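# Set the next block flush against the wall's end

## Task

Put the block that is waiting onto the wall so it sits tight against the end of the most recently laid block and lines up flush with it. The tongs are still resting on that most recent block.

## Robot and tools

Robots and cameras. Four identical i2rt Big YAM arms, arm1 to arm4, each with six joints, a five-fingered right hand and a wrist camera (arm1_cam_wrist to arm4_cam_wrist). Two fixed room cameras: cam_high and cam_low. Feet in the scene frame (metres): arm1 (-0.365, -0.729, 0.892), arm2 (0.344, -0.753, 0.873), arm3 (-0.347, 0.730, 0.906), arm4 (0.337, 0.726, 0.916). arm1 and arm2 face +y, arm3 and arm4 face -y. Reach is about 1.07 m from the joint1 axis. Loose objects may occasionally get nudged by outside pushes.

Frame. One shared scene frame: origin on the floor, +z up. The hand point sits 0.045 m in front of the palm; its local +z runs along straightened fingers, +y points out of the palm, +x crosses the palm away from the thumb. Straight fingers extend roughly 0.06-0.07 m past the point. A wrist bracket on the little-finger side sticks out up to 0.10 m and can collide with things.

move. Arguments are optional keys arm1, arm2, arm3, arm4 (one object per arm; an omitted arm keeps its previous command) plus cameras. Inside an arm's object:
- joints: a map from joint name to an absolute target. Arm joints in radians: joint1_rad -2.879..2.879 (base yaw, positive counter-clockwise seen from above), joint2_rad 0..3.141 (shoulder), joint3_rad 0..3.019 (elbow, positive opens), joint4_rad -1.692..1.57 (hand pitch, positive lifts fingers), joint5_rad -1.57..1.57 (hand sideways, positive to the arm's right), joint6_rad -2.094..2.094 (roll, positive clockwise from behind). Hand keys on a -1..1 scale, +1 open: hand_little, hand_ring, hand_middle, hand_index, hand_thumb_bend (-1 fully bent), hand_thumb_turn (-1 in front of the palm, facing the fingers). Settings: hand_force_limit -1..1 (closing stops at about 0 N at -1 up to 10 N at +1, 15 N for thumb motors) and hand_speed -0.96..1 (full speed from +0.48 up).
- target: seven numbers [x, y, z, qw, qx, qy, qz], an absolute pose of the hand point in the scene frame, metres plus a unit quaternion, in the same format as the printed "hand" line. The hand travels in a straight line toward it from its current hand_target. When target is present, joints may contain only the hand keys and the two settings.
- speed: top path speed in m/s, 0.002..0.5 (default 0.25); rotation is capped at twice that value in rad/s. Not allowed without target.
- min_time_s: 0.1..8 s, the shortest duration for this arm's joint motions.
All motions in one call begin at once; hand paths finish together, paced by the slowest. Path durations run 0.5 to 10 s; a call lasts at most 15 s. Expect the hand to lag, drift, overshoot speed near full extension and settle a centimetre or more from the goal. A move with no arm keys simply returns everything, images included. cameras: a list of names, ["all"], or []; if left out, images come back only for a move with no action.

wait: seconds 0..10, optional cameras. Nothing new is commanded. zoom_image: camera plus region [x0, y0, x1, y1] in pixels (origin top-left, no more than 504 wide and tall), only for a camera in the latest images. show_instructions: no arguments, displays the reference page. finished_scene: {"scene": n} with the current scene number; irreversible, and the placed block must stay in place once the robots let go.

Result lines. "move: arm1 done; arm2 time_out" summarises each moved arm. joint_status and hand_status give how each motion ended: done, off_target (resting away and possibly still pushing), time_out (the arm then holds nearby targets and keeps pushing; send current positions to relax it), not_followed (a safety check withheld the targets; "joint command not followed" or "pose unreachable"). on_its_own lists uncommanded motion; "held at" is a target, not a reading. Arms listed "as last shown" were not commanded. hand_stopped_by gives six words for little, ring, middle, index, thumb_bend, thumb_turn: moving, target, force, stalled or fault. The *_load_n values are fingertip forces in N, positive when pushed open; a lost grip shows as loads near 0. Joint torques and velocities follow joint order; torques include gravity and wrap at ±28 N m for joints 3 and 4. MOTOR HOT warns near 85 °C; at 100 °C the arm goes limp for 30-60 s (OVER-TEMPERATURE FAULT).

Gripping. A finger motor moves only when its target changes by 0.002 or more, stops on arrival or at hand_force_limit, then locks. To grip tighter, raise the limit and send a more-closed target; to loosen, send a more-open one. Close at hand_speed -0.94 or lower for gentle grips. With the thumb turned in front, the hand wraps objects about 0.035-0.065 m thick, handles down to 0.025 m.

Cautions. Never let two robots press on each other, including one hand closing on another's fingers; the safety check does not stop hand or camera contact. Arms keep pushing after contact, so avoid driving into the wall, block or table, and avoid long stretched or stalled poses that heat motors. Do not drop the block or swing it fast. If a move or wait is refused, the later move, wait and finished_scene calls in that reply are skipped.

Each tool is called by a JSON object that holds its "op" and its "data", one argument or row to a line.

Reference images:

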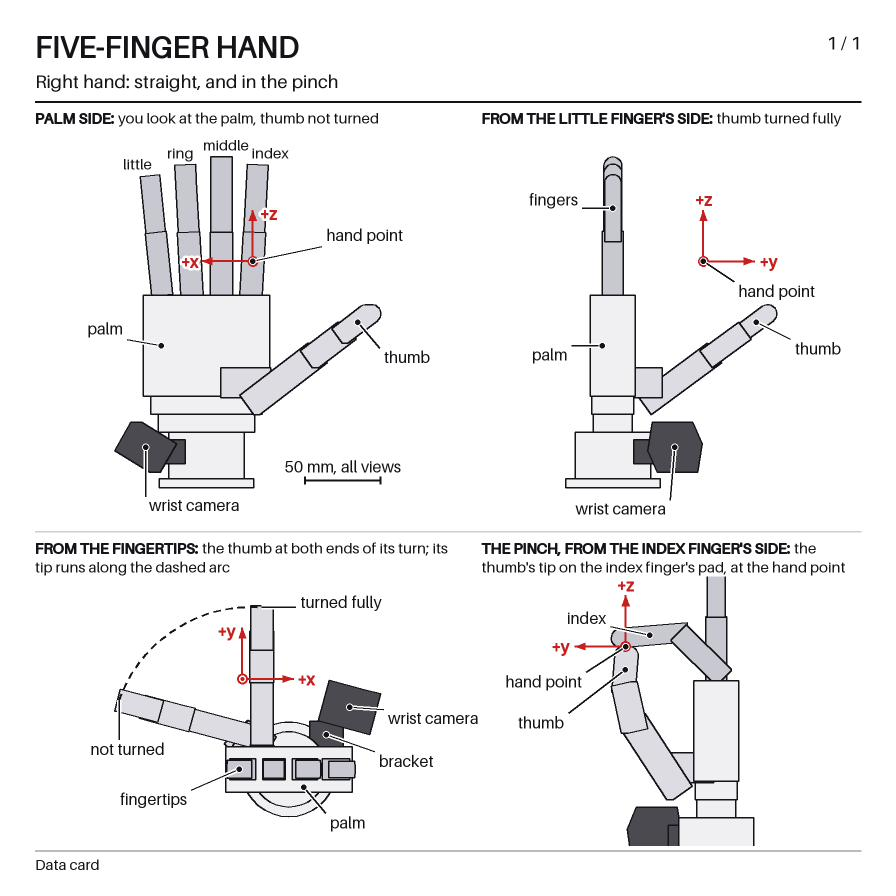

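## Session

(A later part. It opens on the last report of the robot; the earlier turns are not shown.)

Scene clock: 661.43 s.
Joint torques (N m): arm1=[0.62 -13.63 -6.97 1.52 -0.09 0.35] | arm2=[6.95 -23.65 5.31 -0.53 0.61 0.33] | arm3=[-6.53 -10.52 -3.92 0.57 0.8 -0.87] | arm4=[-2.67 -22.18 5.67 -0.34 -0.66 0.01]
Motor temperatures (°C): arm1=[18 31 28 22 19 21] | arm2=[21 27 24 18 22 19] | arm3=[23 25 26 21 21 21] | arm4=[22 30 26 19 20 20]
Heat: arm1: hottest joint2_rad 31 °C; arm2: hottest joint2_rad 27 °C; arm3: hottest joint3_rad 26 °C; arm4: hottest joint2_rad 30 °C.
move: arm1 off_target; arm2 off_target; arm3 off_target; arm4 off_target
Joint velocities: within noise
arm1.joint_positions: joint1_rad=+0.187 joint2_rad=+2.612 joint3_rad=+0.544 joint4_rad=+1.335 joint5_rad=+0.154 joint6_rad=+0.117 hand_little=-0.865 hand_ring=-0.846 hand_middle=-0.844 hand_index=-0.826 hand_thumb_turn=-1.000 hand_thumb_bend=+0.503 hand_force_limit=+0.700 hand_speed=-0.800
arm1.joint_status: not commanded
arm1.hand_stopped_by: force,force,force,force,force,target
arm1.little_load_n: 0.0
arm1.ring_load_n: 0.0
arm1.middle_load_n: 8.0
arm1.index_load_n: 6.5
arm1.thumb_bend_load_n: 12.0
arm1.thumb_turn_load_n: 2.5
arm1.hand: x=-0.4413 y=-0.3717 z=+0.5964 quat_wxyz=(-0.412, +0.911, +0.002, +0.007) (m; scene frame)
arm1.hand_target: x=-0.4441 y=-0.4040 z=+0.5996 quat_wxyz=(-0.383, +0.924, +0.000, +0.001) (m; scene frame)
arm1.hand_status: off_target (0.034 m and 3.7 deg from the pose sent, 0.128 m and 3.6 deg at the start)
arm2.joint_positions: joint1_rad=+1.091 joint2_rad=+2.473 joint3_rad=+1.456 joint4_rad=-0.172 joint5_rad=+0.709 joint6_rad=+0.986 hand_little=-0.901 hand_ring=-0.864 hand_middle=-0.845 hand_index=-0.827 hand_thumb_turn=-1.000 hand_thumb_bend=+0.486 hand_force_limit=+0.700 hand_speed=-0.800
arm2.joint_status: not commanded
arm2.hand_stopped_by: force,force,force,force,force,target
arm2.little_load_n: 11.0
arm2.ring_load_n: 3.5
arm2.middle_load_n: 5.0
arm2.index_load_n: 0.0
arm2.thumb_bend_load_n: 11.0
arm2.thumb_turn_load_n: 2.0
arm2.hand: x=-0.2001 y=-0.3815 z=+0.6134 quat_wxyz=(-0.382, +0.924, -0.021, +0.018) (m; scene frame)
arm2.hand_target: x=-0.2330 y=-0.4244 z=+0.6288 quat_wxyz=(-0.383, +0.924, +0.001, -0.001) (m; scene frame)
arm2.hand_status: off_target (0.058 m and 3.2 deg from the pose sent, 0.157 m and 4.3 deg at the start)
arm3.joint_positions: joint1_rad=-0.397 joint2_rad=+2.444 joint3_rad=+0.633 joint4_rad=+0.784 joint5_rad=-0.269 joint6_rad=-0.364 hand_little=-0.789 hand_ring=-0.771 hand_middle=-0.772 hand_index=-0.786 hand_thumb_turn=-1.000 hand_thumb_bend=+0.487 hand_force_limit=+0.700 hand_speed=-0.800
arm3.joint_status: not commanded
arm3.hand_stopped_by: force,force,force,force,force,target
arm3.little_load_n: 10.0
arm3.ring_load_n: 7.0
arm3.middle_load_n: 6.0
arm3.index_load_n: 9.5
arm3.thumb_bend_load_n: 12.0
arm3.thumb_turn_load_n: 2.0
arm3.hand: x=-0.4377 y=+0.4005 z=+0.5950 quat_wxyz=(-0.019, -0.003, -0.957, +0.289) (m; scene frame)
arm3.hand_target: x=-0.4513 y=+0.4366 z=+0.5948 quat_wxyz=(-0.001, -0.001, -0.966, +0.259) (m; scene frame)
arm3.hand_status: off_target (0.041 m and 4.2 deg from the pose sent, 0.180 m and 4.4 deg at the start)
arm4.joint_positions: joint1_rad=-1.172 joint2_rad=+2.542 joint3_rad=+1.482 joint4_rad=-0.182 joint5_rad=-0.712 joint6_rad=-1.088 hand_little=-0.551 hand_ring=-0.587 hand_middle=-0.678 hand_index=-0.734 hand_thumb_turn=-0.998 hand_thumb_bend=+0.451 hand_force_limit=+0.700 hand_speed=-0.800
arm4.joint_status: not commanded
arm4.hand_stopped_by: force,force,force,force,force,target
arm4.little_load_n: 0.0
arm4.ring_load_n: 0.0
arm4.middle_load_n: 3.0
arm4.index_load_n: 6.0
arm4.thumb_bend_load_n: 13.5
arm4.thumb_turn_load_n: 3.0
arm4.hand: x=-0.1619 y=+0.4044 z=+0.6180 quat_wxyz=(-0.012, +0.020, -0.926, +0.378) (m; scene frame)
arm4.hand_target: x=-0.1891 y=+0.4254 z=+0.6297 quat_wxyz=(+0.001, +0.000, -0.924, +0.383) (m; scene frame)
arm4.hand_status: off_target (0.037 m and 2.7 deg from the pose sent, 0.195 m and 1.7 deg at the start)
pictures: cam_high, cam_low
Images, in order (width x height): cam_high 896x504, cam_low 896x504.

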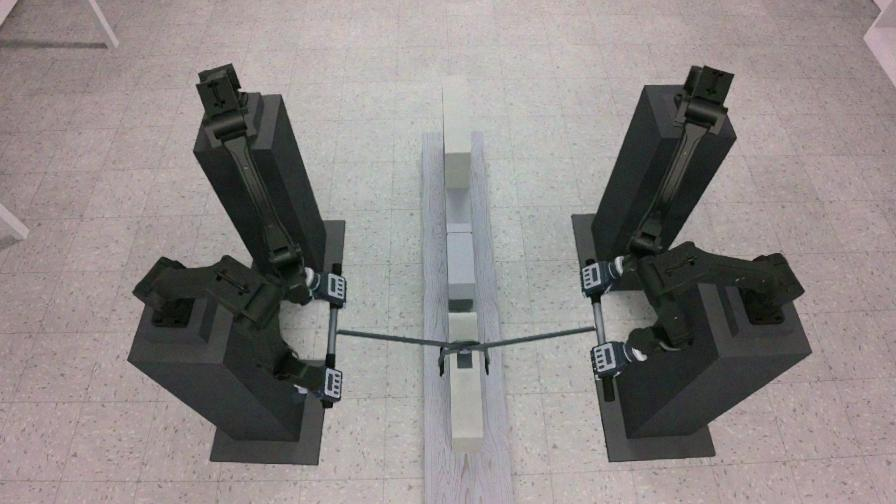

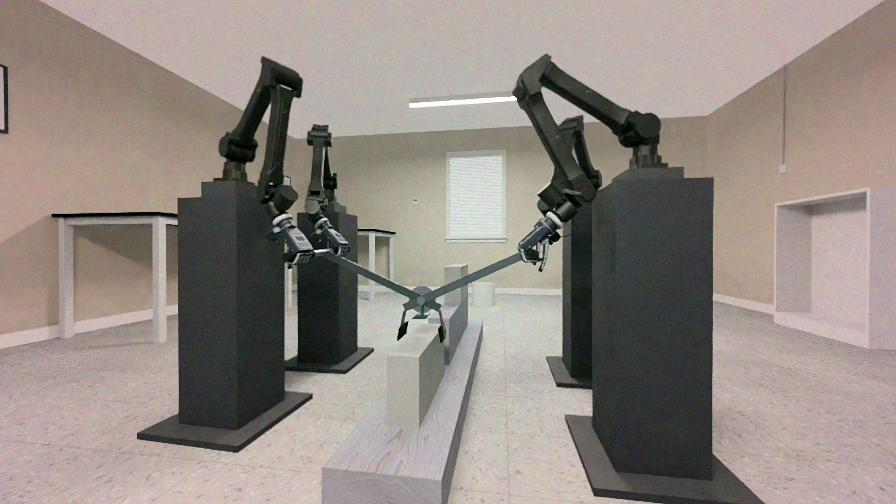

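{"op": "move", "data": {
  "arm1": {"target":[-0.440,-0.410,0.530,0.3827,-0.9239,0,0],"speed":0.05},
  "arm2": {"target":[-0.230,-0.430,0.555,0.3827,-0.9239,0,0],"speed":0.05},
  "arm3": {"target":[-0.455,0.438,0.530,0,0,0.9659,-0.2588],"speed":0.05},
  "arm4": {"target":[-0.190,0.425,0.555,0,0,0.9239,-0.3827],"speed":0.05},
  "cameras": ["cam_high", "cam_low"]
}}

{"op": "zoom_image", "data": {
  "camera": "cam_high",
  "region": [420, 300, 520, 460]
}}

{"op": "zoom_image", "data": {
  "camera": "cam_low",
  "region": [340, 270, 500, 430]
}}

Scene clock: 679.37 s.
Joint torques (N m): arm1=[-0.91 -10.11 -5.14 2.43 -0.33 0.11] | arm2=[6.77 -22.77 3.93 0.28 0.6 0.27] | arm3=[-6.36 -9.05 -4.46 1.42 0.49 -0.69] | arm4=[-2.67 -21.83 4.66 0.21 -0.5 0.01]
Motor temperatures (°C): arm1=[18 31 29 22 18 21] | arm2=[21 26 25 18 22 19] | arm3=[23 25 25 21 22 22] | arm4=[22 32 27 19 20 20]
Heat: arm1: hottest joint2_rad 31 °C; arm2: hottest joint2_rad 26 °C; arm3: hottest joint2_rad 25 °C; arm4: hottest joint2_rad 32 °C.
move: arm1 off_target; arm2 off_target; arm3 off_target; arm4 off_target
Joint velocities: within noise
arm1.joint_positions: joint1_rad=+0.187 joint2_rad=+2.806 joint3_rad=+0.662 joint4_rad=+1.397 joint5_rad=+0.151 joint6_rad=+0.125 hand_little=-0.865 hand_ring=-0.846 hand_middle=-0.844 hand_index=-0.826 hand_thumb_turn=-1.000 hand_thumb_bend=+0.503 hand_force_limit=+0.700 hand_speed=-0.800
arm1.joint_status: not commanded
arm1.hand_stopped_by: force,force,force,force,force,target
arm1.little_load_n: 0.5
arm1.ring_load_n: 1.5
arm1.middle_load_n: 9.0
arm1.index_load_n: 5.0
arm1.thumb_bend_load_n: 12.5
arm1.thumb_turn_load_n: 2.5
arm1.hand: x=-0.4408 y=-0.3805 z=+0.5371 quat_wxyz=(-0.406, +0.914, +0.000, +0.005) (m; scene frame)
arm1.hand_target: x=-0.4397 y=-0.4094 z=+0.5308 quat_wxyz=(-0.383, +0.924, +0.000, +0.000) (m; scene frame)
arm1.hand_status: off_target (0.030 m and 2.9 deg from the pose sent, 0.077 m and 3.7 deg at the start)
arm2.joint_positions: joint1_rad=+1.096 joint2_rad=+2.618 joint3_rad=+1.526 joint4_rad=-0.098 joint5_rad=+0.711 joint6_rad=+0.999 hand_little=-0.901 hand_ring=-0.864 hand_middle=-0.845 hand_index=-0.827 hand_thumb_turn=-1.000 hand_thumb_bend=+0.486 hand_force_limit=+0.700 hand_speed=-0.800
arm2.joint_status: not commanded
arm2.hand_stopped_by: force,force,force,force,force,target
arm2.little_load_n: 10.0
arm2.ring_load_n: 1.5
arm2.middle_load_n: 4.5
arm2.index_load_n: 0.0
arm2.thumb_bend_load_n: 11.5
arm2.thumb_turn_load_n: 2.0
arm2.hand: x=-0.1997 y=-0.3848 z=+0.5482 quat_wxyz=(-0.383, +0.923, -0.025, +0.016) (m; scene frame)
arm2.hand_target: x=-0.2280 y=-0.4293 z=+0.5541 quat_wxyz=(-0.383, +0.924, +0.000, +0.000) (m; scene frame)
arm2.hand_status: off_target (0.055 m and 3.4 deg from the pose sent, 0.082 m and 3.2 deg at the start)
arm3.joint_positions: joint1_rad=-0.398 joint2_rad=+2.626 joint3_rad=+0.760 joint4_rad=+0.847 joint5_rad=-0.260 joint6_rad=-0.383 hand_little=-0.789 hand_ring=-0.771 hand_middle=-0.772 hand_index=-0.786 hand_thumb_turn=-1.000 hand_thumb_bend=+0.487 hand_force_limit=+0.700 hand_speed=-0.800
arm3.joint_status: not commanded
arm3.hand_stopped_by: force,force,force,force,force,target
arm3.little_load_n: 9.0
arm3.ring_load_n: 6.5
arm3.middle_load_n: 6.0
arm3.index_load_n: 9.0
arm3.thumb_bend_load_n: 12.5
arm3.thumb_turn_load_n: 1.5
arm3.hand: x=-0.4449 y=+0.3929 z=+0.5365 quat_wxyz=(-0.010, +0.005, -0.957, +0.291) (m; scene frame)
arm3.hand_target: x=-0.4512 y=+0.4362 z=+0.5310 quat_wxyz=(-0.002, +0.000, -0.966, +0.258) (m; scene frame)
arm3.hand_status: off_target (0.047 m and 4.0 deg from the pose sent, 0.077 m and 4.2 deg at the start)
arm4.joint_positions: joint1_rad=-1.172 joint2_rad=+2.703 joint3_rad=+1.601 joint4_rad=-0.132 joint5_rad=-0.718 joint6_rad=-1.088 hand_little=-0.551 hand_ring=-0.587 hand_middle=-0.678 hand_index=-0.734 hand_thumb_turn=-0.998 hand_thumb_bend=+0.451 hand_force_limit=+0.700 hand_speed=-0.800
arm4.joint_status: not commanded
arm4.hand_stopped_by: force,force,force,force,force,target
arm4.little_load_n: 0.0
arm4.ring_load_n: 0.0
arm4.middle_load_n: 3.5
arm4.index_load_n: 5.5
arm4.thumb_bend_load_n: 13.5
arm4.thumb_turn_load_n: 3.0
arm4.hand: x=-0.1687 y=+0.4002 z=+0.5527 quat_wxyz=(-0.010, +0.022, -0.924, +0.382) (m; scene frame)
arm4.hand_target: x=-0.1890 y=+0.4250 z=+0.5550 quat_wxyz=(+0.000, +0.000, -0.924, +0.383) (m; scene frame)
arm4.hand_status: off_target (0.033 m and 2.7 deg from the pose sent, 0.072 m and 2.7 deg at the start)
pictures: cam_high, cam_low
Images, in order (width x height): cam_high 896x504, cam_low 896x504.

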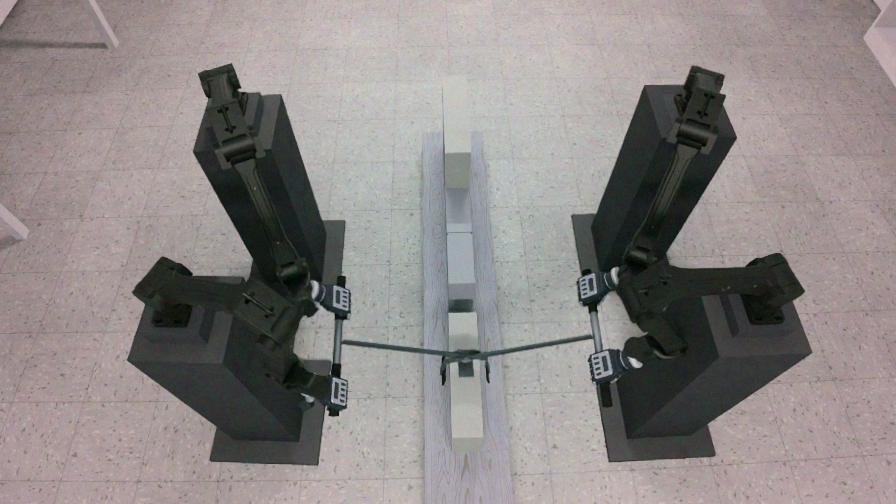

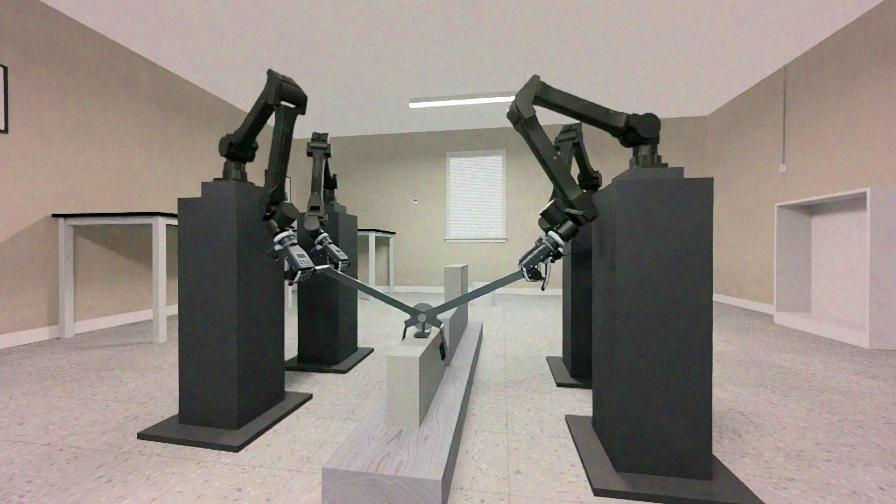

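Scaled by 3.150.

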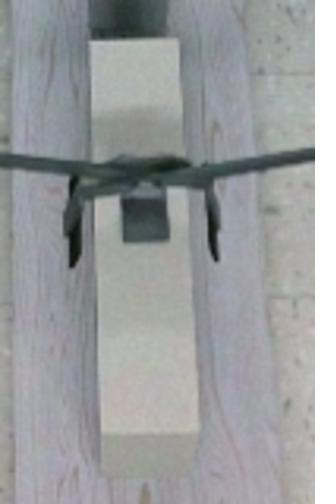

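Scaled by 3.150.

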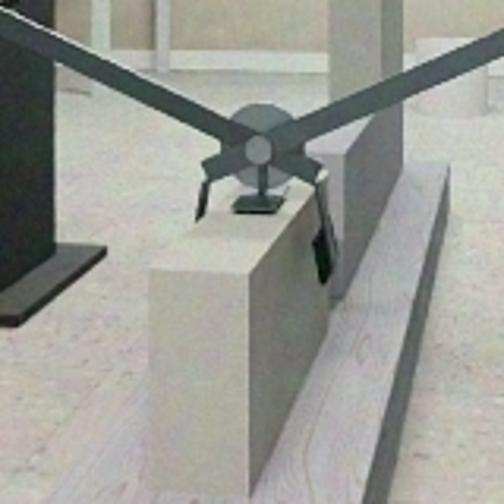

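{"op": "move", "data": {
  "arm1": {"target":[-0.440,-0.365,0.665,0.3827,-0.9239,0,0],"speed":0.05},
  "arm2": {"target":[-0.220,-0.372,0.680,0.3827,-0.9239,0,0],"speed":0.05},
  "arm3": {"target":[-0.448,0.370,0.665,0,0,0.9659,-0.2588],"speed":0.05},
  "arm4": {"target":[-0.178,0.372,0.685,0,0,0.9239,-0.3827],"speed":0.05},
  "cameras": ["cam_high", "cam_low"]
}}

{"op": "zoom_image", "data": {
  "camera": "cam_high",
  "region": [420, 300, 520, 460]
}}

{"op": "zoom_image", "data": {
  "camera": "cam_low",
  "region": [340, 270, 500, 430]
}}

Scene clock: 694.90 s.
Joint torques (N m): arm1=[-1.9 -16.67 -4.18 2.19 0.1 -0.38] | arm2=[2.61 -26.29 4.42 0.2 0.47 -0.32] | arm3=[-1.9 -13.27 -0.77 1.03 -0.24 0.06] | arm4=[0.26 -26.46 3.28 0.01 -0.59 0.29]
Motor temperatures (°C): arm1=[18 31 29 22 18 21] | arm2=[21 27 25 18 22 19] | arm3=[23 25 25 21 22 22] | arm4=[22 31 27 19 20 20]
Heat: arm1: hottest joint2_rad 31 °C; arm2: hottest joint2_rad 27 °C; arm3: hottest joint2_rad 25 °C; arm4: hottest joint2_rad 31 °C.
move: arm1 off_target; arm2 off_target; arm3 off_target; arm4 off_target
Joint velocities: within noise
arm1.joint_positions: joint1_rad=+0.167 joint2_rad=+2.331 joint3_rad=+0.493 joint4_rad=+1.038 joint5_rad=+0.117 joint6_rad=+0.146 hand_little=-0.865 hand_ring=-0.846 hand_middle=-0.844 hand_index=-0.827 hand_thumb_turn=-1.000 hand_thumb_bend=+0.503 hand_force_limit=+0.700 hand_speed=-0.800
arm1.joint_status: not commanded
arm1.hand_stopped_by: force,force,force,force,force,target
arm1.little_load_n: 3.5
arm1.ring_load_n: 4.0
arm1.middle_load_n: 8.5
arm1.index_load_n: 2.5
arm1.thumb_bend_load_n: 13.0
arm1.thumb_turn_load_n: 2.5
arm1.hand: x=-0.4457 y=-0.3563 z=+0.6492 quat_wxyz=(-0.380, +0.925, -0.010, -0.006) (m; scene frame)
arm1.hand_target: x=-0.4402 y=-0.3650 z=+0.6636 quat_wxyz=(-0.383, +0.924, +0.000, +0.000) (m; scene frame)
arm1.hand_status: off_target (0.019 m and 1.4 deg from the pose sent, 0.129 m and 2.9 deg at the start)
arm2.joint_positions: joint1_rad=+1.059 joint2_rad=+2.411 joint3_rad=+1.465 joint4_rad=-0.209 joint5_rad=+0.679 joint6_rad=+0.957 hand_little=-0.901 hand_ring=-0.864 hand_middle=-0.845 hand_index=-0.827 hand_thumb_turn=-1.000 hand_thumb_bend=+0.486 hand_force_limit=+0.700 hand_speed=-0.800
arm2.joint_status: not commanded
arm2.hand_stopped_by: force,force,force,force,force,target
arm2.little_load_n: 7.5
arm2.ring_load_n: 0.0
arm2.middle_load_n: 5.0
arm2.index_load_n: 0.0
arm2.thumb_bend_load_n: 11.5
arm2.thumb_turn_load_n: 2.5
arm2.hand: x=-0.2061 y=-0.3600 z=+0.6496 quat_wxyz=(-0.378, +0.925, -0.026, +0.007) (m; scene frame)
arm2.hand_target: x=-0.2201 y=-0.3716 z=+0.6785 quat_wxyz=(-0.383, +0.924, +0.000, +0.000) (m; scene frame)
arm2.hand_status: off_target (0.036 m and 3.1 deg from the pose sent, 0.134 m and 3.4 deg at the start)
arm3.joint_positions: joint1_rad=-0.345 joint2_rad=+2.203 joint3_rad=+0.662 joint4_rad=+0.468 joint5_rad=-0.188 joint6_rad=-0.373 hand_little=-0.790 hand_ring=-0.772 hand_middle=-0.772 hand_index=-0.786 hand_thumb_turn=-1.000 hand_thumb_bend=+0.487 hand_force_limit=+0.700 hand_speed=-0.800
arm3.joint_status: not commanded
arm3.hand_stopped_by: force,force,force,force,force,target
arm3.little_load_n: 3.0
arm3.ring_load_n: 2.0
arm3.middle_load_n: 5.0
arm3.index_load_n: 7.5
arm3.thumb_bend_load_n: 12.0
arm3.thumb_turn_load_n: 1.5
arm3.hand: x=-0.4496 y=+0.3672 z=+0.6509 quat_wxyz=(+0.003, +0.014, -0.967, +0.255) (m; scene frame)
arm3.hand_target: x=-0.4480 y=+0.3700 z=+0.6640 quat_wxyz=(+0.000, +0.000, -0.966, +0.259) (m; scene frame)
arm3.hand_status: off_target (0.014 m and 1.6 deg from the pose sent, 0.131 m and 4.0 deg at the start)
arm4.joint_positions: joint1_rad=-1.126 joint2_rad=+2.484 joint3_rad=+1.498 joint4_rad=-0.194 joint5_rad=-0.681 joint6_rad=-1.010 hand_little=-0.551 hand_ring=-0.587 hand_middle=-0.678 hand_index=-0.734 hand_thumb_turn=-0.998 hand_thumb_bend=+0.451 hand_force_limit=+0.700 hand_speed=-0.800
arm4.joint_status: not commanded
arm4.hand_stopped_by: force,force,force,force,force,target
arm4.little_load_n: 0.0
arm4.ring_load_n: 0.0
arm4.middle_load_n: 3.0
arm4.index_load_n: 3.5
arm4.thumb_bend_load_n: 13.5
arm4.thumb_turn_load_n: 3.0
arm4.hand: x=-0.1724 y=+0.3718 z=+0.6539 quat_wxyz=(-0.001, +0.013, -0.926, +0.377) (m; scene frame)
arm4.hand_target: x=-0.1782 y=+0.3717 z=+0.6835 quat_wxyz=(+0.000, +0.000, -0.924, +0.383) (m; scene frame)
arm4.hand_status: off_target (0.032 m and 1.7 deg from the pose sent, 0.136 m and 2.7 deg at the start)
pictures: cam_high, cam_low
Images, in order (width x height): cam_high 896x504, cam_low 896x504.

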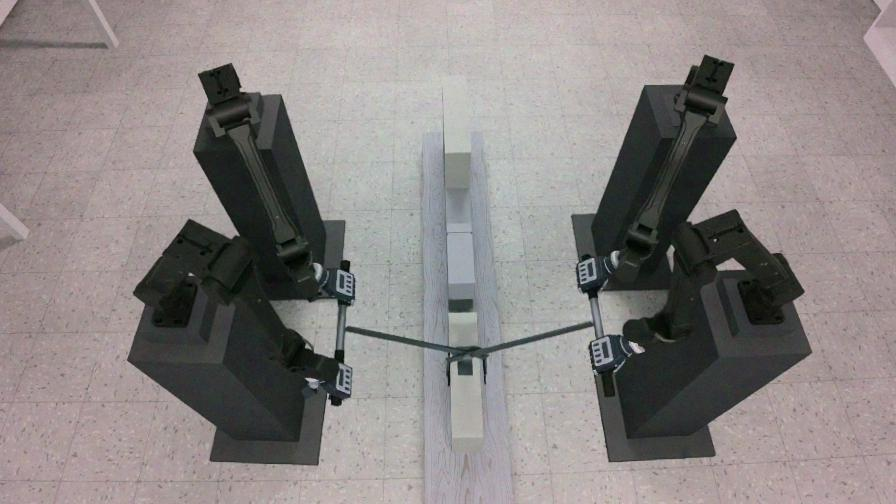

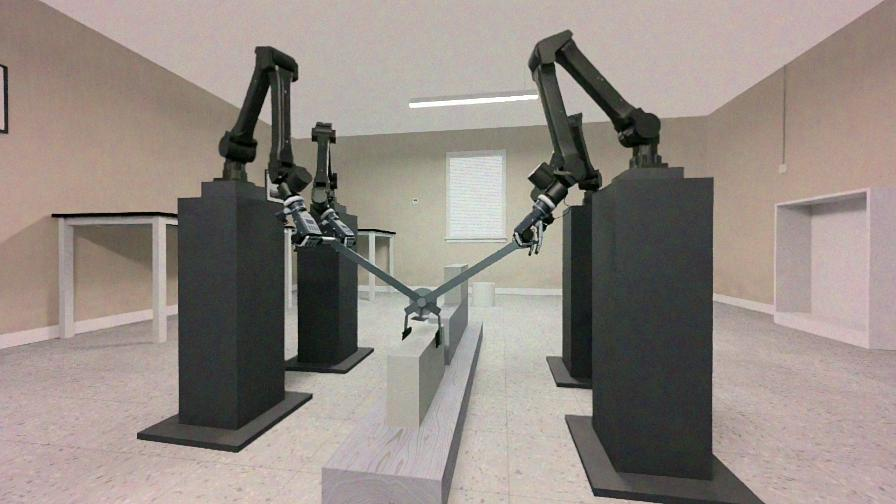

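Scaled by 3.150.

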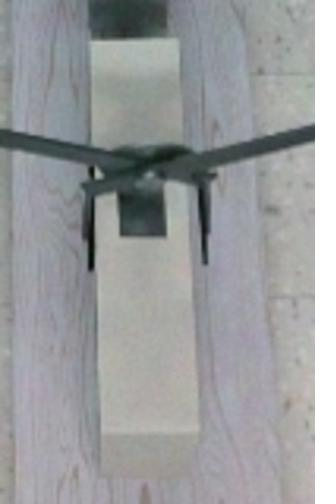

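Scaled by 3.150.

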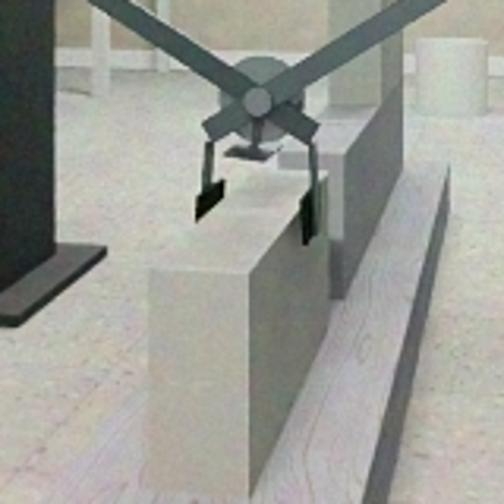

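{"op": "move", "data": {
  "arm1": {"target":[-0.438,-0.352,0.602,0.3827,-0.9239,0,0],"speed":0.05},
  "arm2": {"target":[-0.215,-0.352,0.622,0.3827,-0.9239,0,0],"speed":0.05},
  "arm3": {"target":[-0.448,0.355,0.602,0,0,0.9659,-0.2588],"speed":0.05},
  "arm4": {"target":[-0.178,0.355,0.622,0,0,0.9239,-0.3827],"speed":0.05},
  "cameras": ["cam_high", "cam_low"]
}}

{"op": "zoom_image", "data": {
  "camera": "cam_high",
  "region": [420, 300, 520, 460]
}}

{"op": "zoom_image", "data": {
  "camera": "cam_low",
  "region": [340, 270, 500, 430]
}}

Scene clock: 708.47 s.
Joint torques (N m): arm1=[-1.2 -13.74 -2.41 3.47 -0.29 -0.13] | arm2=[1.2 -23.36 6.98 0.73 0.66 -0.24] | arm3=[-1.67 -11.34 0.57 2.22 0.32 -0.04] | arm4=[1.49 -22.24 6.26 0.76 -0.77 0.3]
Motor temperatures (°C): arm1=[18 31 28 22 18 21] | arm2=[21 28 25 18 22 19] | arm3=[23 25 25 21 21 21] | arm4=[22 31 27 19 20 20]
Heat: arm1: hottest joint2_rad 31 °C; arm2: hottest joint2_rad 28 °C; arm3: hottest joint2_rad 25 °C; arm4: hottest joint2_rad 31 °C.
move: arm1 done; arm2 off_target; arm3 off_target; arm4 off_target
Joint velocities: within noise
arm1.joint_positions: joint1_rad=+0.147 joint2_rad=+2.515 joint3_rad=+0.595 joint4_rad=+1.101 joint5_rad=+0.116 joint6_rad=+0.112 hand_little=-0.865 hand_ring=-0.845 hand_middle=-0.844 hand_index=-0.827 hand_thumb_turn=-1.000 hand_thumb_bend=+0.503 hand_force_limit=+0.700 hand_speed=-0.800
arm1.joint_status: not commanded
arm1.hand_stopped_by: force,force,force,force,force,target
arm1.little_load_n: 4.5
arm1.ring_load_n: 4.5
arm1.middle_load_n: 9.0
arm1.index_load_n: 3.5
arm1.thumb_bend_load_n: 12.5
arm1.thumb_turn_load_n: 2.5
arm1.hand: x=-0.4366 y=-0.3538 z=+0.5944 quat_wxyz=(-0.370, +0.929, -0.003, +0.005) (m; scene frame)
arm1.hand_target: x=-0.4381 y=-0.3520 z=+0.6019 quat_wxyz=(-0.382, +0.924, +0.000, +0.000) (m; scene frame)
arm1.hand_status: done (0.008 m and 1.7 deg from the pose sent, 0.048 m and 1.5 deg at the start)
arm2.joint_positions: joint1_rad=+1.041 joint2_rad=+2.500 joint3_rad=+1.484 joint4_rad=-0.128 joint5_rad=+0.659 joint6_rad=+0.912 hand_little=-0.901 hand_ring=-0.864 hand_middle=-0.845 hand_index=-0.827 hand_thumb_turn=-1.000 hand_thumb_bend=+0.486 hand_force_limit=+0.700 hand_speed=-0.800
arm2.joint_status: not commanded
arm2.hand_stopped_by: force,force,force,force,force,target
arm2.little_load_n: 9.0
arm2.ring_load_n: 0.0
arm2.middle_load_n: 5.0
arm2.index_load_n: 0.0
arm2.thumb_bend_load_n: 11.0
arm2.thumb_turn_load_n: 2.5
arm2.hand: x=-0.1960 y=-0.3557 z=+0.6036 quat_wxyz=(-0.373, +0.928, -0.013, +0.010) (m; scene frame)
arm2.hand_target: x=-0.2147 y=-0.3522 z=+0.6223 quat_wxyz=(-0.383, +0.924, -0.001, +0.000) (m; scene frame)
arm2.hand_status: off_target (0.027 m and 2.2 deg from the pose sent, 0.030 m and 3.1 deg at the start)
arm3.joint_positions: joint1_rad=-0.332 joint2_rad=+2.377 joint3_rad=+0.746 joint4_rad=+0.536 joint5_rad=-0.196 joint6_rad=-0.348 hand_little=-0.790 hand_ring=-0.772 hand_middle=-0.772 hand_index=-0.786 hand_thumb_turn=-1.000 hand_thumb_bend=+0.487 hand_force_limit=+0.700 hand_speed=-0.800
arm3.joint_status: not commanded
arm3.hand_stopped_by: force,force,force,force,force,target
arm3.little_load_n: 3.5
arm3.ring_load_n: 2.5
arm3.middle_load_n: 5.0
arm3.index_load_n: 7.5
arm3.thumb_bend_load_n: 12.0
arm3.thumb_turn_load_n: 1.5
arm3.hand: x=-0.4420 y=+0.3639 z=+0.5986 quat_wxyz=(-0.010, +0.008, -0.969, +0.247) (m; scene frame)
arm3.hand_target: x=-0.4480 y=+0.3550 z=+0.6021 quat_wxyz=(+0.000, +0.000, -0.966, +0.259) (m; scene frame)
arm3.hand_status: off_target (0.011 m and 2.0 deg from the pose sent, 0.050 m and 1.6 deg at the start)
arm4.joint_positions: joint1_rad=-1.114 joint2_rad=+2.574 joint3_rad=+1.533 joint4_rad=-0.140 joint5_rad=-0.667 joint6_rad=-0.982 hand_little=-0.551 hand_ring=-0.587 hand_middle=-0.678 hand_index=-0.734 hand_thumb_turn=-0.998 hand_thumb_bend=+0.451 hand_force_limit=+0.700 hand_speed=-0.800
arm4.joint_status: not commanded
arm4.hand_stopped_by: force,force,force,force,force,target
arm4.little_load_n: 0.0
arm4.ring_load_n: 0.0
arm4.middle_load_n: 3.5
arm4.index_load_n: 5.0
arm4.thumb_bend_load_n: 13.5
arm4.thumb_turn_load_n: 2.5
arm4.hand: x=-0.1644 y=+0.3685 z=+0.6105 quat_wxyz=(-0.006, +0.004, -0.929, +0.371) (m; scene frame)
arm4.hand_target: x=-0.1775 y=+0.3552 z=+0.6224 quat_wxyz=(+0.000, +0.000, -0.924, +0.383) (m; scene frame)
arm4.hand_status: off_target (0.022 m and 1.6 deg from the pose sent, 0.037 m and 1.7 deg at the start)
pictures: cam_high, cam_low
Images, in order (width x height): cam_high 896x504, cam_low 896x504.

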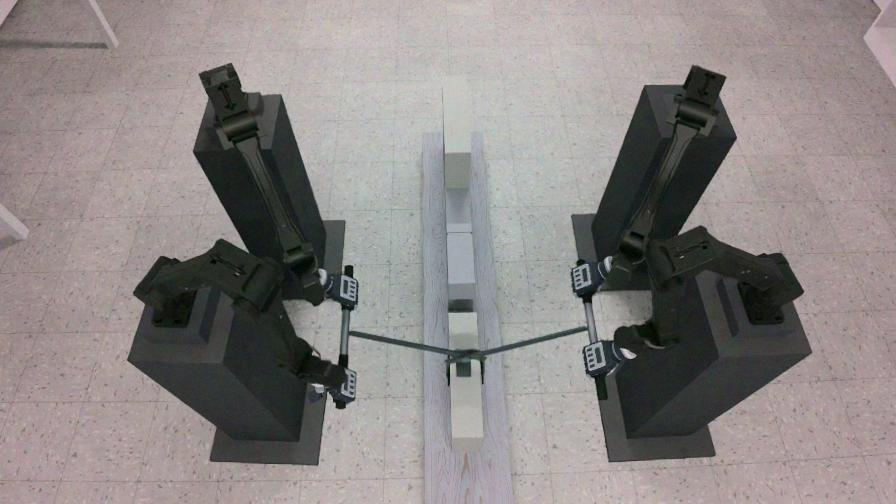

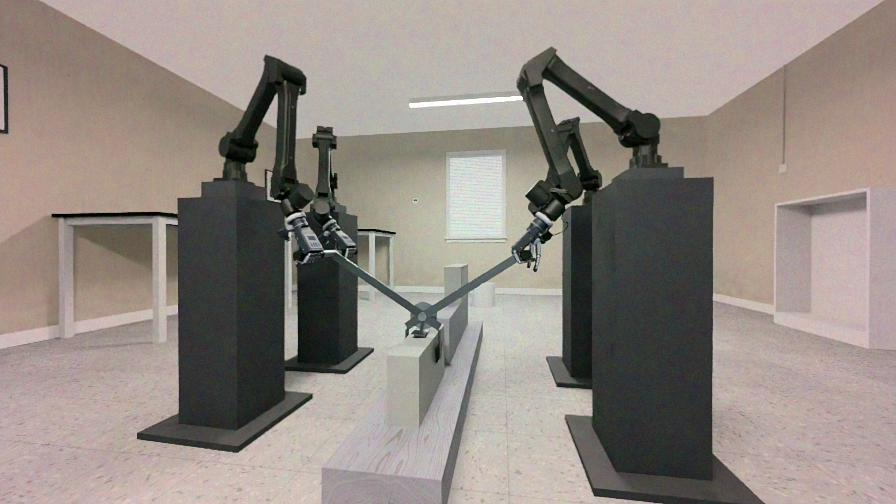

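Scaled by 3.150.

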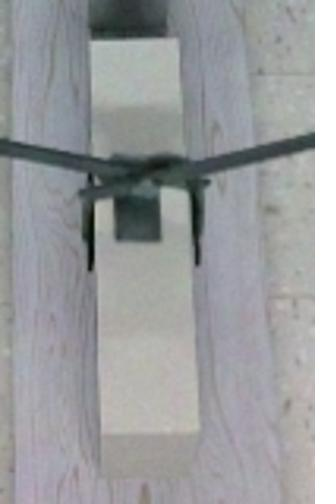

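Scaled by 3.150.

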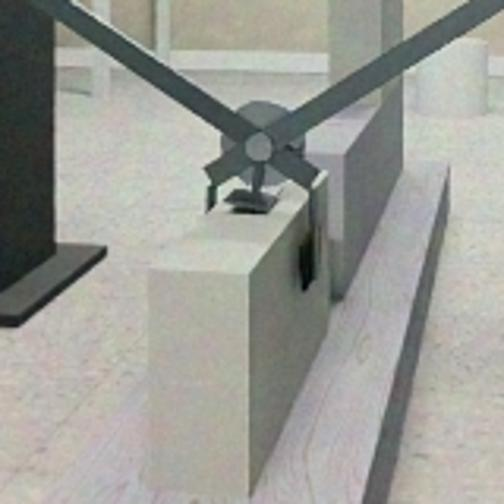

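{"op": "move", "data": {
  "arm1": {"target":[-0.438,-0.345,0.690,0.3827,-0.9239,0,0],"speed":0.04},
  "arm2": {"target":[-0.218,-0.348,0.715,0.3827,-0.9239,0,0],"speed":0.04},
  "arm3": {"target":[-0.445,0.345,0.690,0,0,0.9659,-0.2588],"speed":0.04},
  "arm4": {"target":[-0.182,0.348,0.715,0,0,0.9239,-0.3827],"speed":0.04},
  "cameras": ["cam_high", "cam_low"]
}}

{"op": "zoom_image", "data": {
  "camera": "cam_high",
  "region": [420, 300, 520, 460]
}}

{"op": "zoom_image", "data": {
  "camera": "cam_low",
  "region": [340, 270, 500, 430]
}}

Scene clock: 722.17 s.
Joint torques (N m): arm1=[0.26 -25.47 -8.57 3.14 -0.03 -0.09] | arm2=[3.14 -33.2 4.42 -0.95 1.73 -0.38] | arm3=[-4.19 -21.3 -3.02 0.61 -0.31 -0.12] | arm4=[-0.56 -32.56 3.45 -0.88 -1.23 0.33]
Motor temperatures (°C): arm1=[18 31 28 22 18 21] | arm2=[21 28 25 18 23 19] | arm3=[23 25 24 21 21 21] | arm4=[22 32 28 19 20 20]
Heat: arm1: hottest joint2_rad 31 °C; arm2: hottest joint2_rad 28 °C; arm3: hottest joint2_rad 25 °C; arm4: hottest joint2_rad 32 °C.
move: arm1 off_target; arm2 off_target; arm3 off_target; arm4 off_target
Joint velocities: within noise
arm1.joint_positions: joint1_rad=+0.123 joint2_rad=+2.355 joint3_rad=+0.577 joint4_rad=+0.908 joint5_rad=+0.106 joint6_rad=+0.108 hand_little=-0.864 hand_ring=-0.845 hand_middle=-0.844 hand_index=-0.827 hand_thumb_turn=-1.000 hand_thumb_bend=+0.503 hand_force_limit=+0.700 hand_speed=-0.800
arm1.joint_status: not commanded
arm1.hand_stopped_by: force,force,force,force,force,target
arm1.little_load_n: 17.5
arm1.ring_load_n: 11.5
arm1.middle_load_n: 8.0
arm1.index_load_n: 0.0
arm1.thumb_bend_load_n: 12.5
arm1.thumb_turn_load_n: 2.0
arm1.hand: x=-0.4305 y=-0.3439 z=+0.6258 quat_wxyz=(-0.346, +0.938, -0.010, +0.008) (m; scene frame)
arm1.hand_target: x=-0.4376 y=-0.3448 z=+0.6774 quat_wxyz=(-0.383, +0.924, +0.000, +0.000) (m; scene frame)
arm1.hand_status: off_target (0.065 m and 4.7 deg from the pose sent, 0.096 m and 1.7 deg at the start)
arm2.joint_positions: joint1_rad=+1.013 joint2_rad=+2.447 joint3_rad=+1.484 joint4_rad=-0.213 joint5_rad=+0.628 joint6_rad=+0.924 hand_little=-0.901 hand_ring=-0.864 hand_middle=-0.845 hand_index=-0.827 hand_thumb_turn=-1.000 hand_thumb_bend=+0.486 hand_force_limit=+0.700 hand_speed=-0.800
arm2.joint_status: not commanded
arm2.hand_stopped_by: force,force,force,force,force,target
arm2.little_load_n: 16.0
arm2.ring_load_n: 0.5
arm2.middle_load_n: 5.0
arm2.index_load_n: 0.0
arm2.thumb_bend_load_n: 11.0
arm2.thumb_turn_load_n: 2.5
arm2.hand: x=-0.1887 y=-0.3456 z=+0.6280 quat_wxyz=(-0.353, +0.935, -0.023, +0.016) (m; scene frame)
arm2.hand_target: x=-0.2184 y=-0.3469 z=+0.7069 quat_wxyz=(-0.383, +0.924, -0.001, -0.001) (m; scene frame)
arm2.hand_status: off_target (0.092 m and 4.8 deg from the pose sent, 0.114 m and 2.2 deg at the start)
arm3.joint_positions: joint1_rad=-0.282 joint2_rad=+2.266 joint3_rad=+0.733 joint4_rad=+0.396 joint5_rad=-0.166 joint6_rad=-0.320 hand_little=-0.790 hand_ring=-0.772 hand_middle=-0.772 hand_index=-0.785 hand_thumb_turn=-1.000 hand_thumb_bend=+0.487 hand_force_limit=+0.700 hand_speed=-0.800
arm3.joint_status: not commanded
arm3.hand_stopped_by: force,force,force,force,force,target
arm3.little_load_n: 0.0
arm3.ring_load_n: 0.0
arm3.middle_load_n: 6.0
arm3.index_load_n: 20.0
arm3.thumb_bend_load_n: 12.0
arm3.thumb_turn_load_n: 1.5
arm3.hand: x=-0.4276 y=+0.3590 z=+0.6294 quat_wxyz=(-0.013, +0.013, -0.975, +0.223) (m; scene frame)
arm3.hand_target: x=-0.4435 y=+0.3457 z=+0.6790 quat_wxyz=(+0.000, +0.000, -0.966, +0.259) (m; scene frame)
arm3.hand_status: off_target (0.065 m and 4.7 deg from the pose sent, 0.093 m and 2.0 deg at the start)
arm4.joint_positions: joint1_rad=-1.078 joint2_rad=+2.530 joint3_rad=+1.521 joint4_rad=-0.205 joint5_rad=-0.649 joint6_rad=-0.978 hand_little=-0.551 hand_ring=-0.587 hand_middle=-0.678 hand_index=-0.734 hand_thumb_turn=-0.998 hand_thumb_bend=+0.451 hand_force_limit=+0.700 hand_speed=-0.800
arm4.joint_status: not commanded
arm4.hand_stopped_by: force,force,force,force,force,target
arm4.little_load_n: 0.0
arm4.ring_load_n: 0.0
arm4.middle_load_n: 3.0
arm4.index_load_n: 10.5
arm4.thumb_bend_load_n: 13.5
arm4.thumb_turn_load_n: 2.5
arm4.hand: x=-0.1493 y=+0.3554 z=+0.6298 quat_wxyz=(-0.022, +0.012, -0.934, +0.357) (m; scene frame)
arm4.hand_target: x=-0.1813 y=+0.3473 z=+0.7073 quat_wxyz=(+0.000, +0.001, -0.924, +0.383) (m; scene frame)
arm4.hand_status: off_target (0.092 m and 4.2 deg from the pose sent, 0.108 m and 1.6 deg at the start)
pictures: cam_high, cam_low
Images, in order (width x height): cam_high 896x504, cam_low 896x504.

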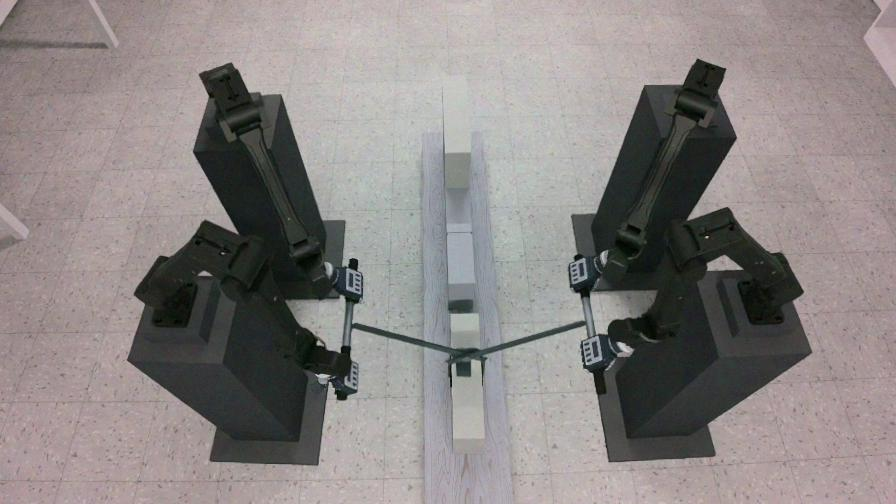

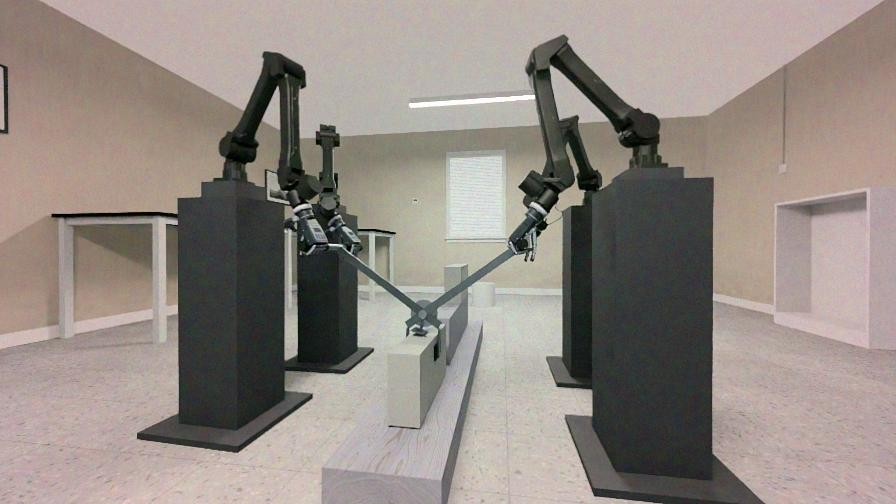

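Scaled by 3.150.

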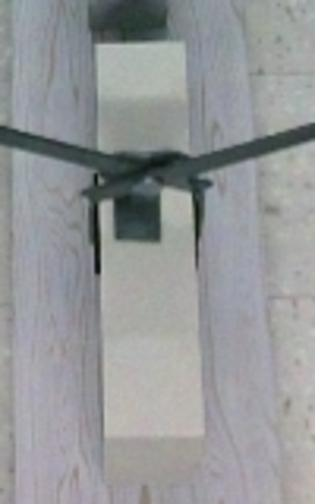

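Scaled by 3.150.

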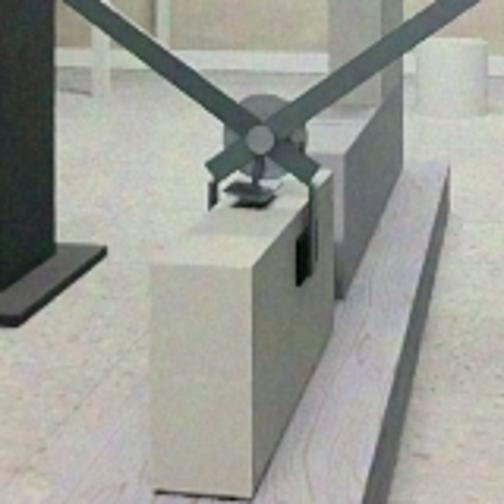

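{"op": "move", "data": {
  "arm1": {"target":[-0.438,-0.345,0.730,0.3827,-0.9239,0,0],"speed":0.04},
  "arm2": {"target":[-0.205,-0.348,0.760,0.3827,-0.9239,0,0],"speed":0.04},
  "arm3": {"target":[-0.440,0.345,0.730,0,0,0.9659,-0.2588],"speed":0.04},
  "arm4": {"target":[-0.165,0.348,0.760,0,0,0.9239,-0.3827],"speed":0.04},
  "cameras": ["cam_high", "cam_low"]
}}

{"op": "zoom_image", "data": {
  "camera": "cam_high",
  "region": [420, 300, 520, 460]
}}

{"op": "zoom_image", "data": {
  "camera": "cam_low",
  "region": [340, 270, 500, 430]
}}

Scene clock: 735.03 s.
Joint torques (N m): arm1=[0.73 -25.52 -6.39 2.95 -0.11 -0.09] | arm2=[2.49 -33.08 4.44 -0.83 1.76 -0.46] | arm3=[-4.01 -20.78 -1.52 0.47 -0.14 -0.13] | arm4=[-0.09 -32.85 3.25 -1.07 -1.4 0.49]
Motor temperatures (°C): arm1=[18 31 28 22 18 21] | arm2=[21 29 25 18 25 19] | arm3=[23 26 24 21 21 21] | arm4=[22 33 27 19 22 20]
Heat: arm1: hottest joint2_rad 31 °C; arm2: hottest joint2_rad 29 °C; arm3: hottest joint2_rad 26 °C; arm4: hottest joint2_rad 33 °C.
move: arm1 off_target; arm2 off_target; arm3 off_target; arm4 off_target
Joint velocities: within noise
arm1.joint_positions: joint1_rad=+0.121 joint2_rad=+2.181 joint3_rad=+0.520 joint4_rad=+0.782 joint5_rad=+0.108 joint6_rad=+0.108 hand_little=-0.864 hand_ring=-0.845 hand_middle=-0.844 hand_index=-0.827 hand_thumb_turn=-1.000 hand_thumb_bend=+0.503 hand_force_limit=+0.700 hand_speed=-0.800
arm1.joint_status: not commanded
arm1.hand_stopped_by: force,force,force,force,force,target
arm1.little_load_n: 18.0
arm1.ring_load_n: 11.5
arm1.middle_load_n: 8.5
arm1.index_load_n: 0.0
arm1.thumb_bend_load_n: 12.5
arm1.thumb_turn_load_n: 2.0
arm1.hand: x=-0.4291 y=-0.3445 z=+0.6692 quat_wxyz=(-0.342, +0.940, -0.011, +0.010) (m; scene frame)
arm1.hand_target: x=-0.4376 y=-0.3445 z=+0.7178 quat_wxyz=(-0.383, +0.924, +0.000, +0.000) (m; scene frame)
arm1.hand_status: off_target (0.061 m and 5.3 deg from the pose sent, 0.105 m and 4.7 deg at the start)
arm2.joint_positions: joint1_rad=+1.013 joint2_rad=+2.346 joint3_rad=+1.437 joint4_rad=-0.264 joint5_rad=+0.623 joint6_rad=+0.924 hand_little=-0.901 hand_ring=-0.864 hand_middle=-0.845 hand_index=-0.827 hand_thumb_turn=-1.000 hand_thumb_bend=+0.486 hand_force_limit=+0.700 hand_speed=-0.800
arm2.joint_status: not commanded
arm2.hand_stopped_by: force,force,force,force,force,target
arm2.little_load_n: 15.5
arm2.ring_load_n: 1.0
arm2.middle_load_n: 4.5
arm2.index_load_n: 0.0
arm2.thumb_bend_load_n: 11.0
arm2.thumb_turn_load_n: 2.5
arm2.hand: x=-0.1864 y=-0.3479 z=+0.6734 quat_wxyz=(-0.353, +0.935, -0.023, +0.013) (m; scene frame)
arm2.hand_target: x=-0.2058 y=-0.3466 z=+0.7519 quat_wxyz=(-0.383, +0.924, -0.001, +0.000) (m; scene frame)
arm2.hand_status: off_target (0.089 m and 4.8 deg from the pose sent, 0.133 m and 4.8 deg at the start; pose on its path clipped on 25 of 65 steps)
arm3.joint_positions: joint1_rad=-0.270 joint2_rad=+2.125 joint3_rad=+0.691 joint4_rad=+0.292 joint5_rad=-0.164 joint6_rad=-0.308 hand_little=-0.790 hand_ring=-0.772 hand_middle=-0.772 hand_index=-0.785 hand_thumb_turn=-1.000 hand_thumb_bend=+0.487 hand_force_limit=+0.700 hand_speed=-0.800
arm3.joint_status: not commanded
arm3.hand_stopped_by: force,force,force,force,force,target
arm3.little_load_n: 0.0
arm3.ring_load_n: 0.0
arm3.middle_load_n: 6.0
arm3.index_load_n: 19.5
arm3.thumb_bend_load_n: 12.0
arm3.thumb_turn_load_n: 1.5
arm3.hand: x=-0.4228 y=+0.3585 z=+0.6715 quat_wxyz=(-0.015, +0.012, -0.975, +0.220) (m; scene frame)
arm3.hand_target: x=-0.4386 y=+0.3455 z=+0.7195 quat_wxyz=(+0.001, +0.000, -0.966, +0.259) (m; scene frame)
arm3.hand_status: off_target (0.062 m and 5.1 deg from the pose sent, 0.102 m and 4.7 deg at the start)
arm4.joint_positions: joint1_rad=-1.069 joint2_rad=+2.424 joint3_rad=+1.450 joint4_rad=-0.222 joint5_rad=-0.641 joint6_rad=-0.978 hand_little=-0.551 hand_ring=-0.587 hand_middle=-0.678 hand_index=-0.734 hand_thumb_turn=-0.998 hand_thumb_bend=+0.451 hand_force_limit=+0.700 hand_speed=-0.800
arm4.joint_status: not commanded
arm4.hand_stopped_by: force,force,force,force,force,target
arm4.little_load_n: 0.0
arm4.ring_load_n: 0.0
arm4.middle_load_n: 3.0
arm4.index_load_n: 11.5
arm4.thumb_bend_load_n: 13.5
arm4.thumb_turn_load_n: 3.0
arm4.hand: x=-0.1440 y=+0.3538 z=+0.6733 quat_wxyz=(-0.014, +0.018, -0.934, +0.358) (m; scene frame)
arm4.hand_target: x=-0.1647 y=+0.3470 z=+0.7511 quat_wxyz=(+0.000, +0.001, -0.924, +0.383) (m; scene frame)
arm4.hand_status: off_target (0.089 m and 4.0 deg from the pose sent, 0.131 m and 4.3 deg at the start; pose on its path clipped on 12 of 65 steps)
pictures: cam_high, cam_low
Images, in order (width x height): cam_high 896x504, cam_low 896x504.

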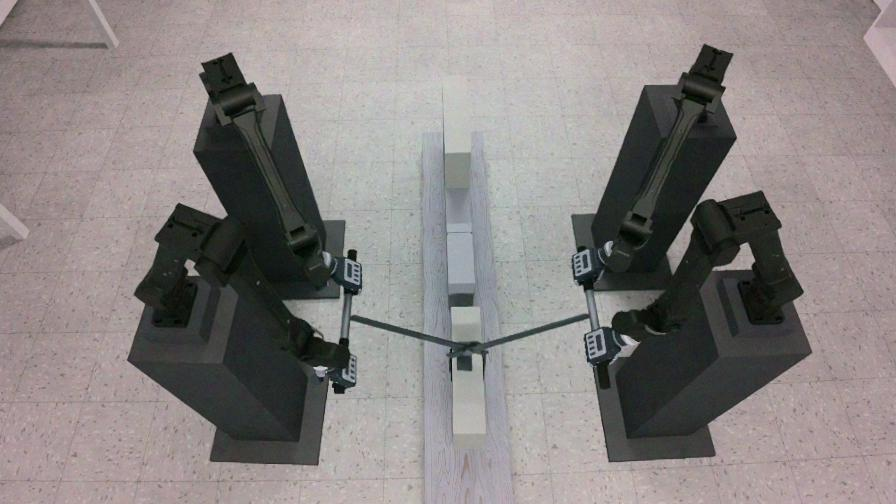

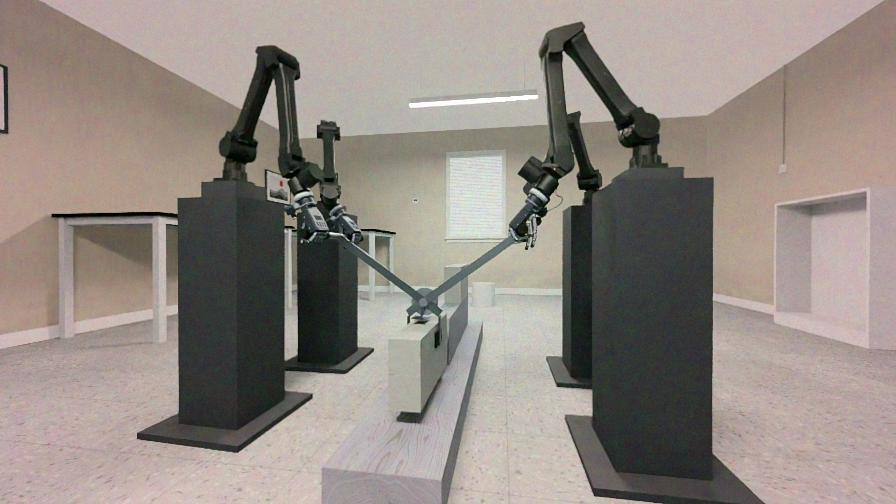

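Scaled by 3.150.

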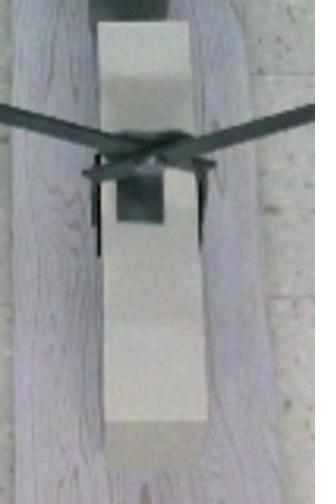

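Scaled by 3.150.

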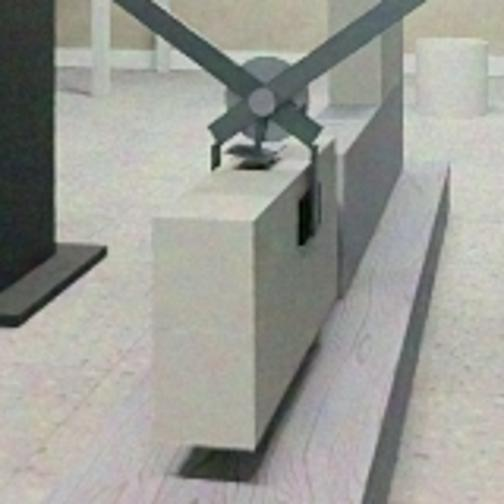

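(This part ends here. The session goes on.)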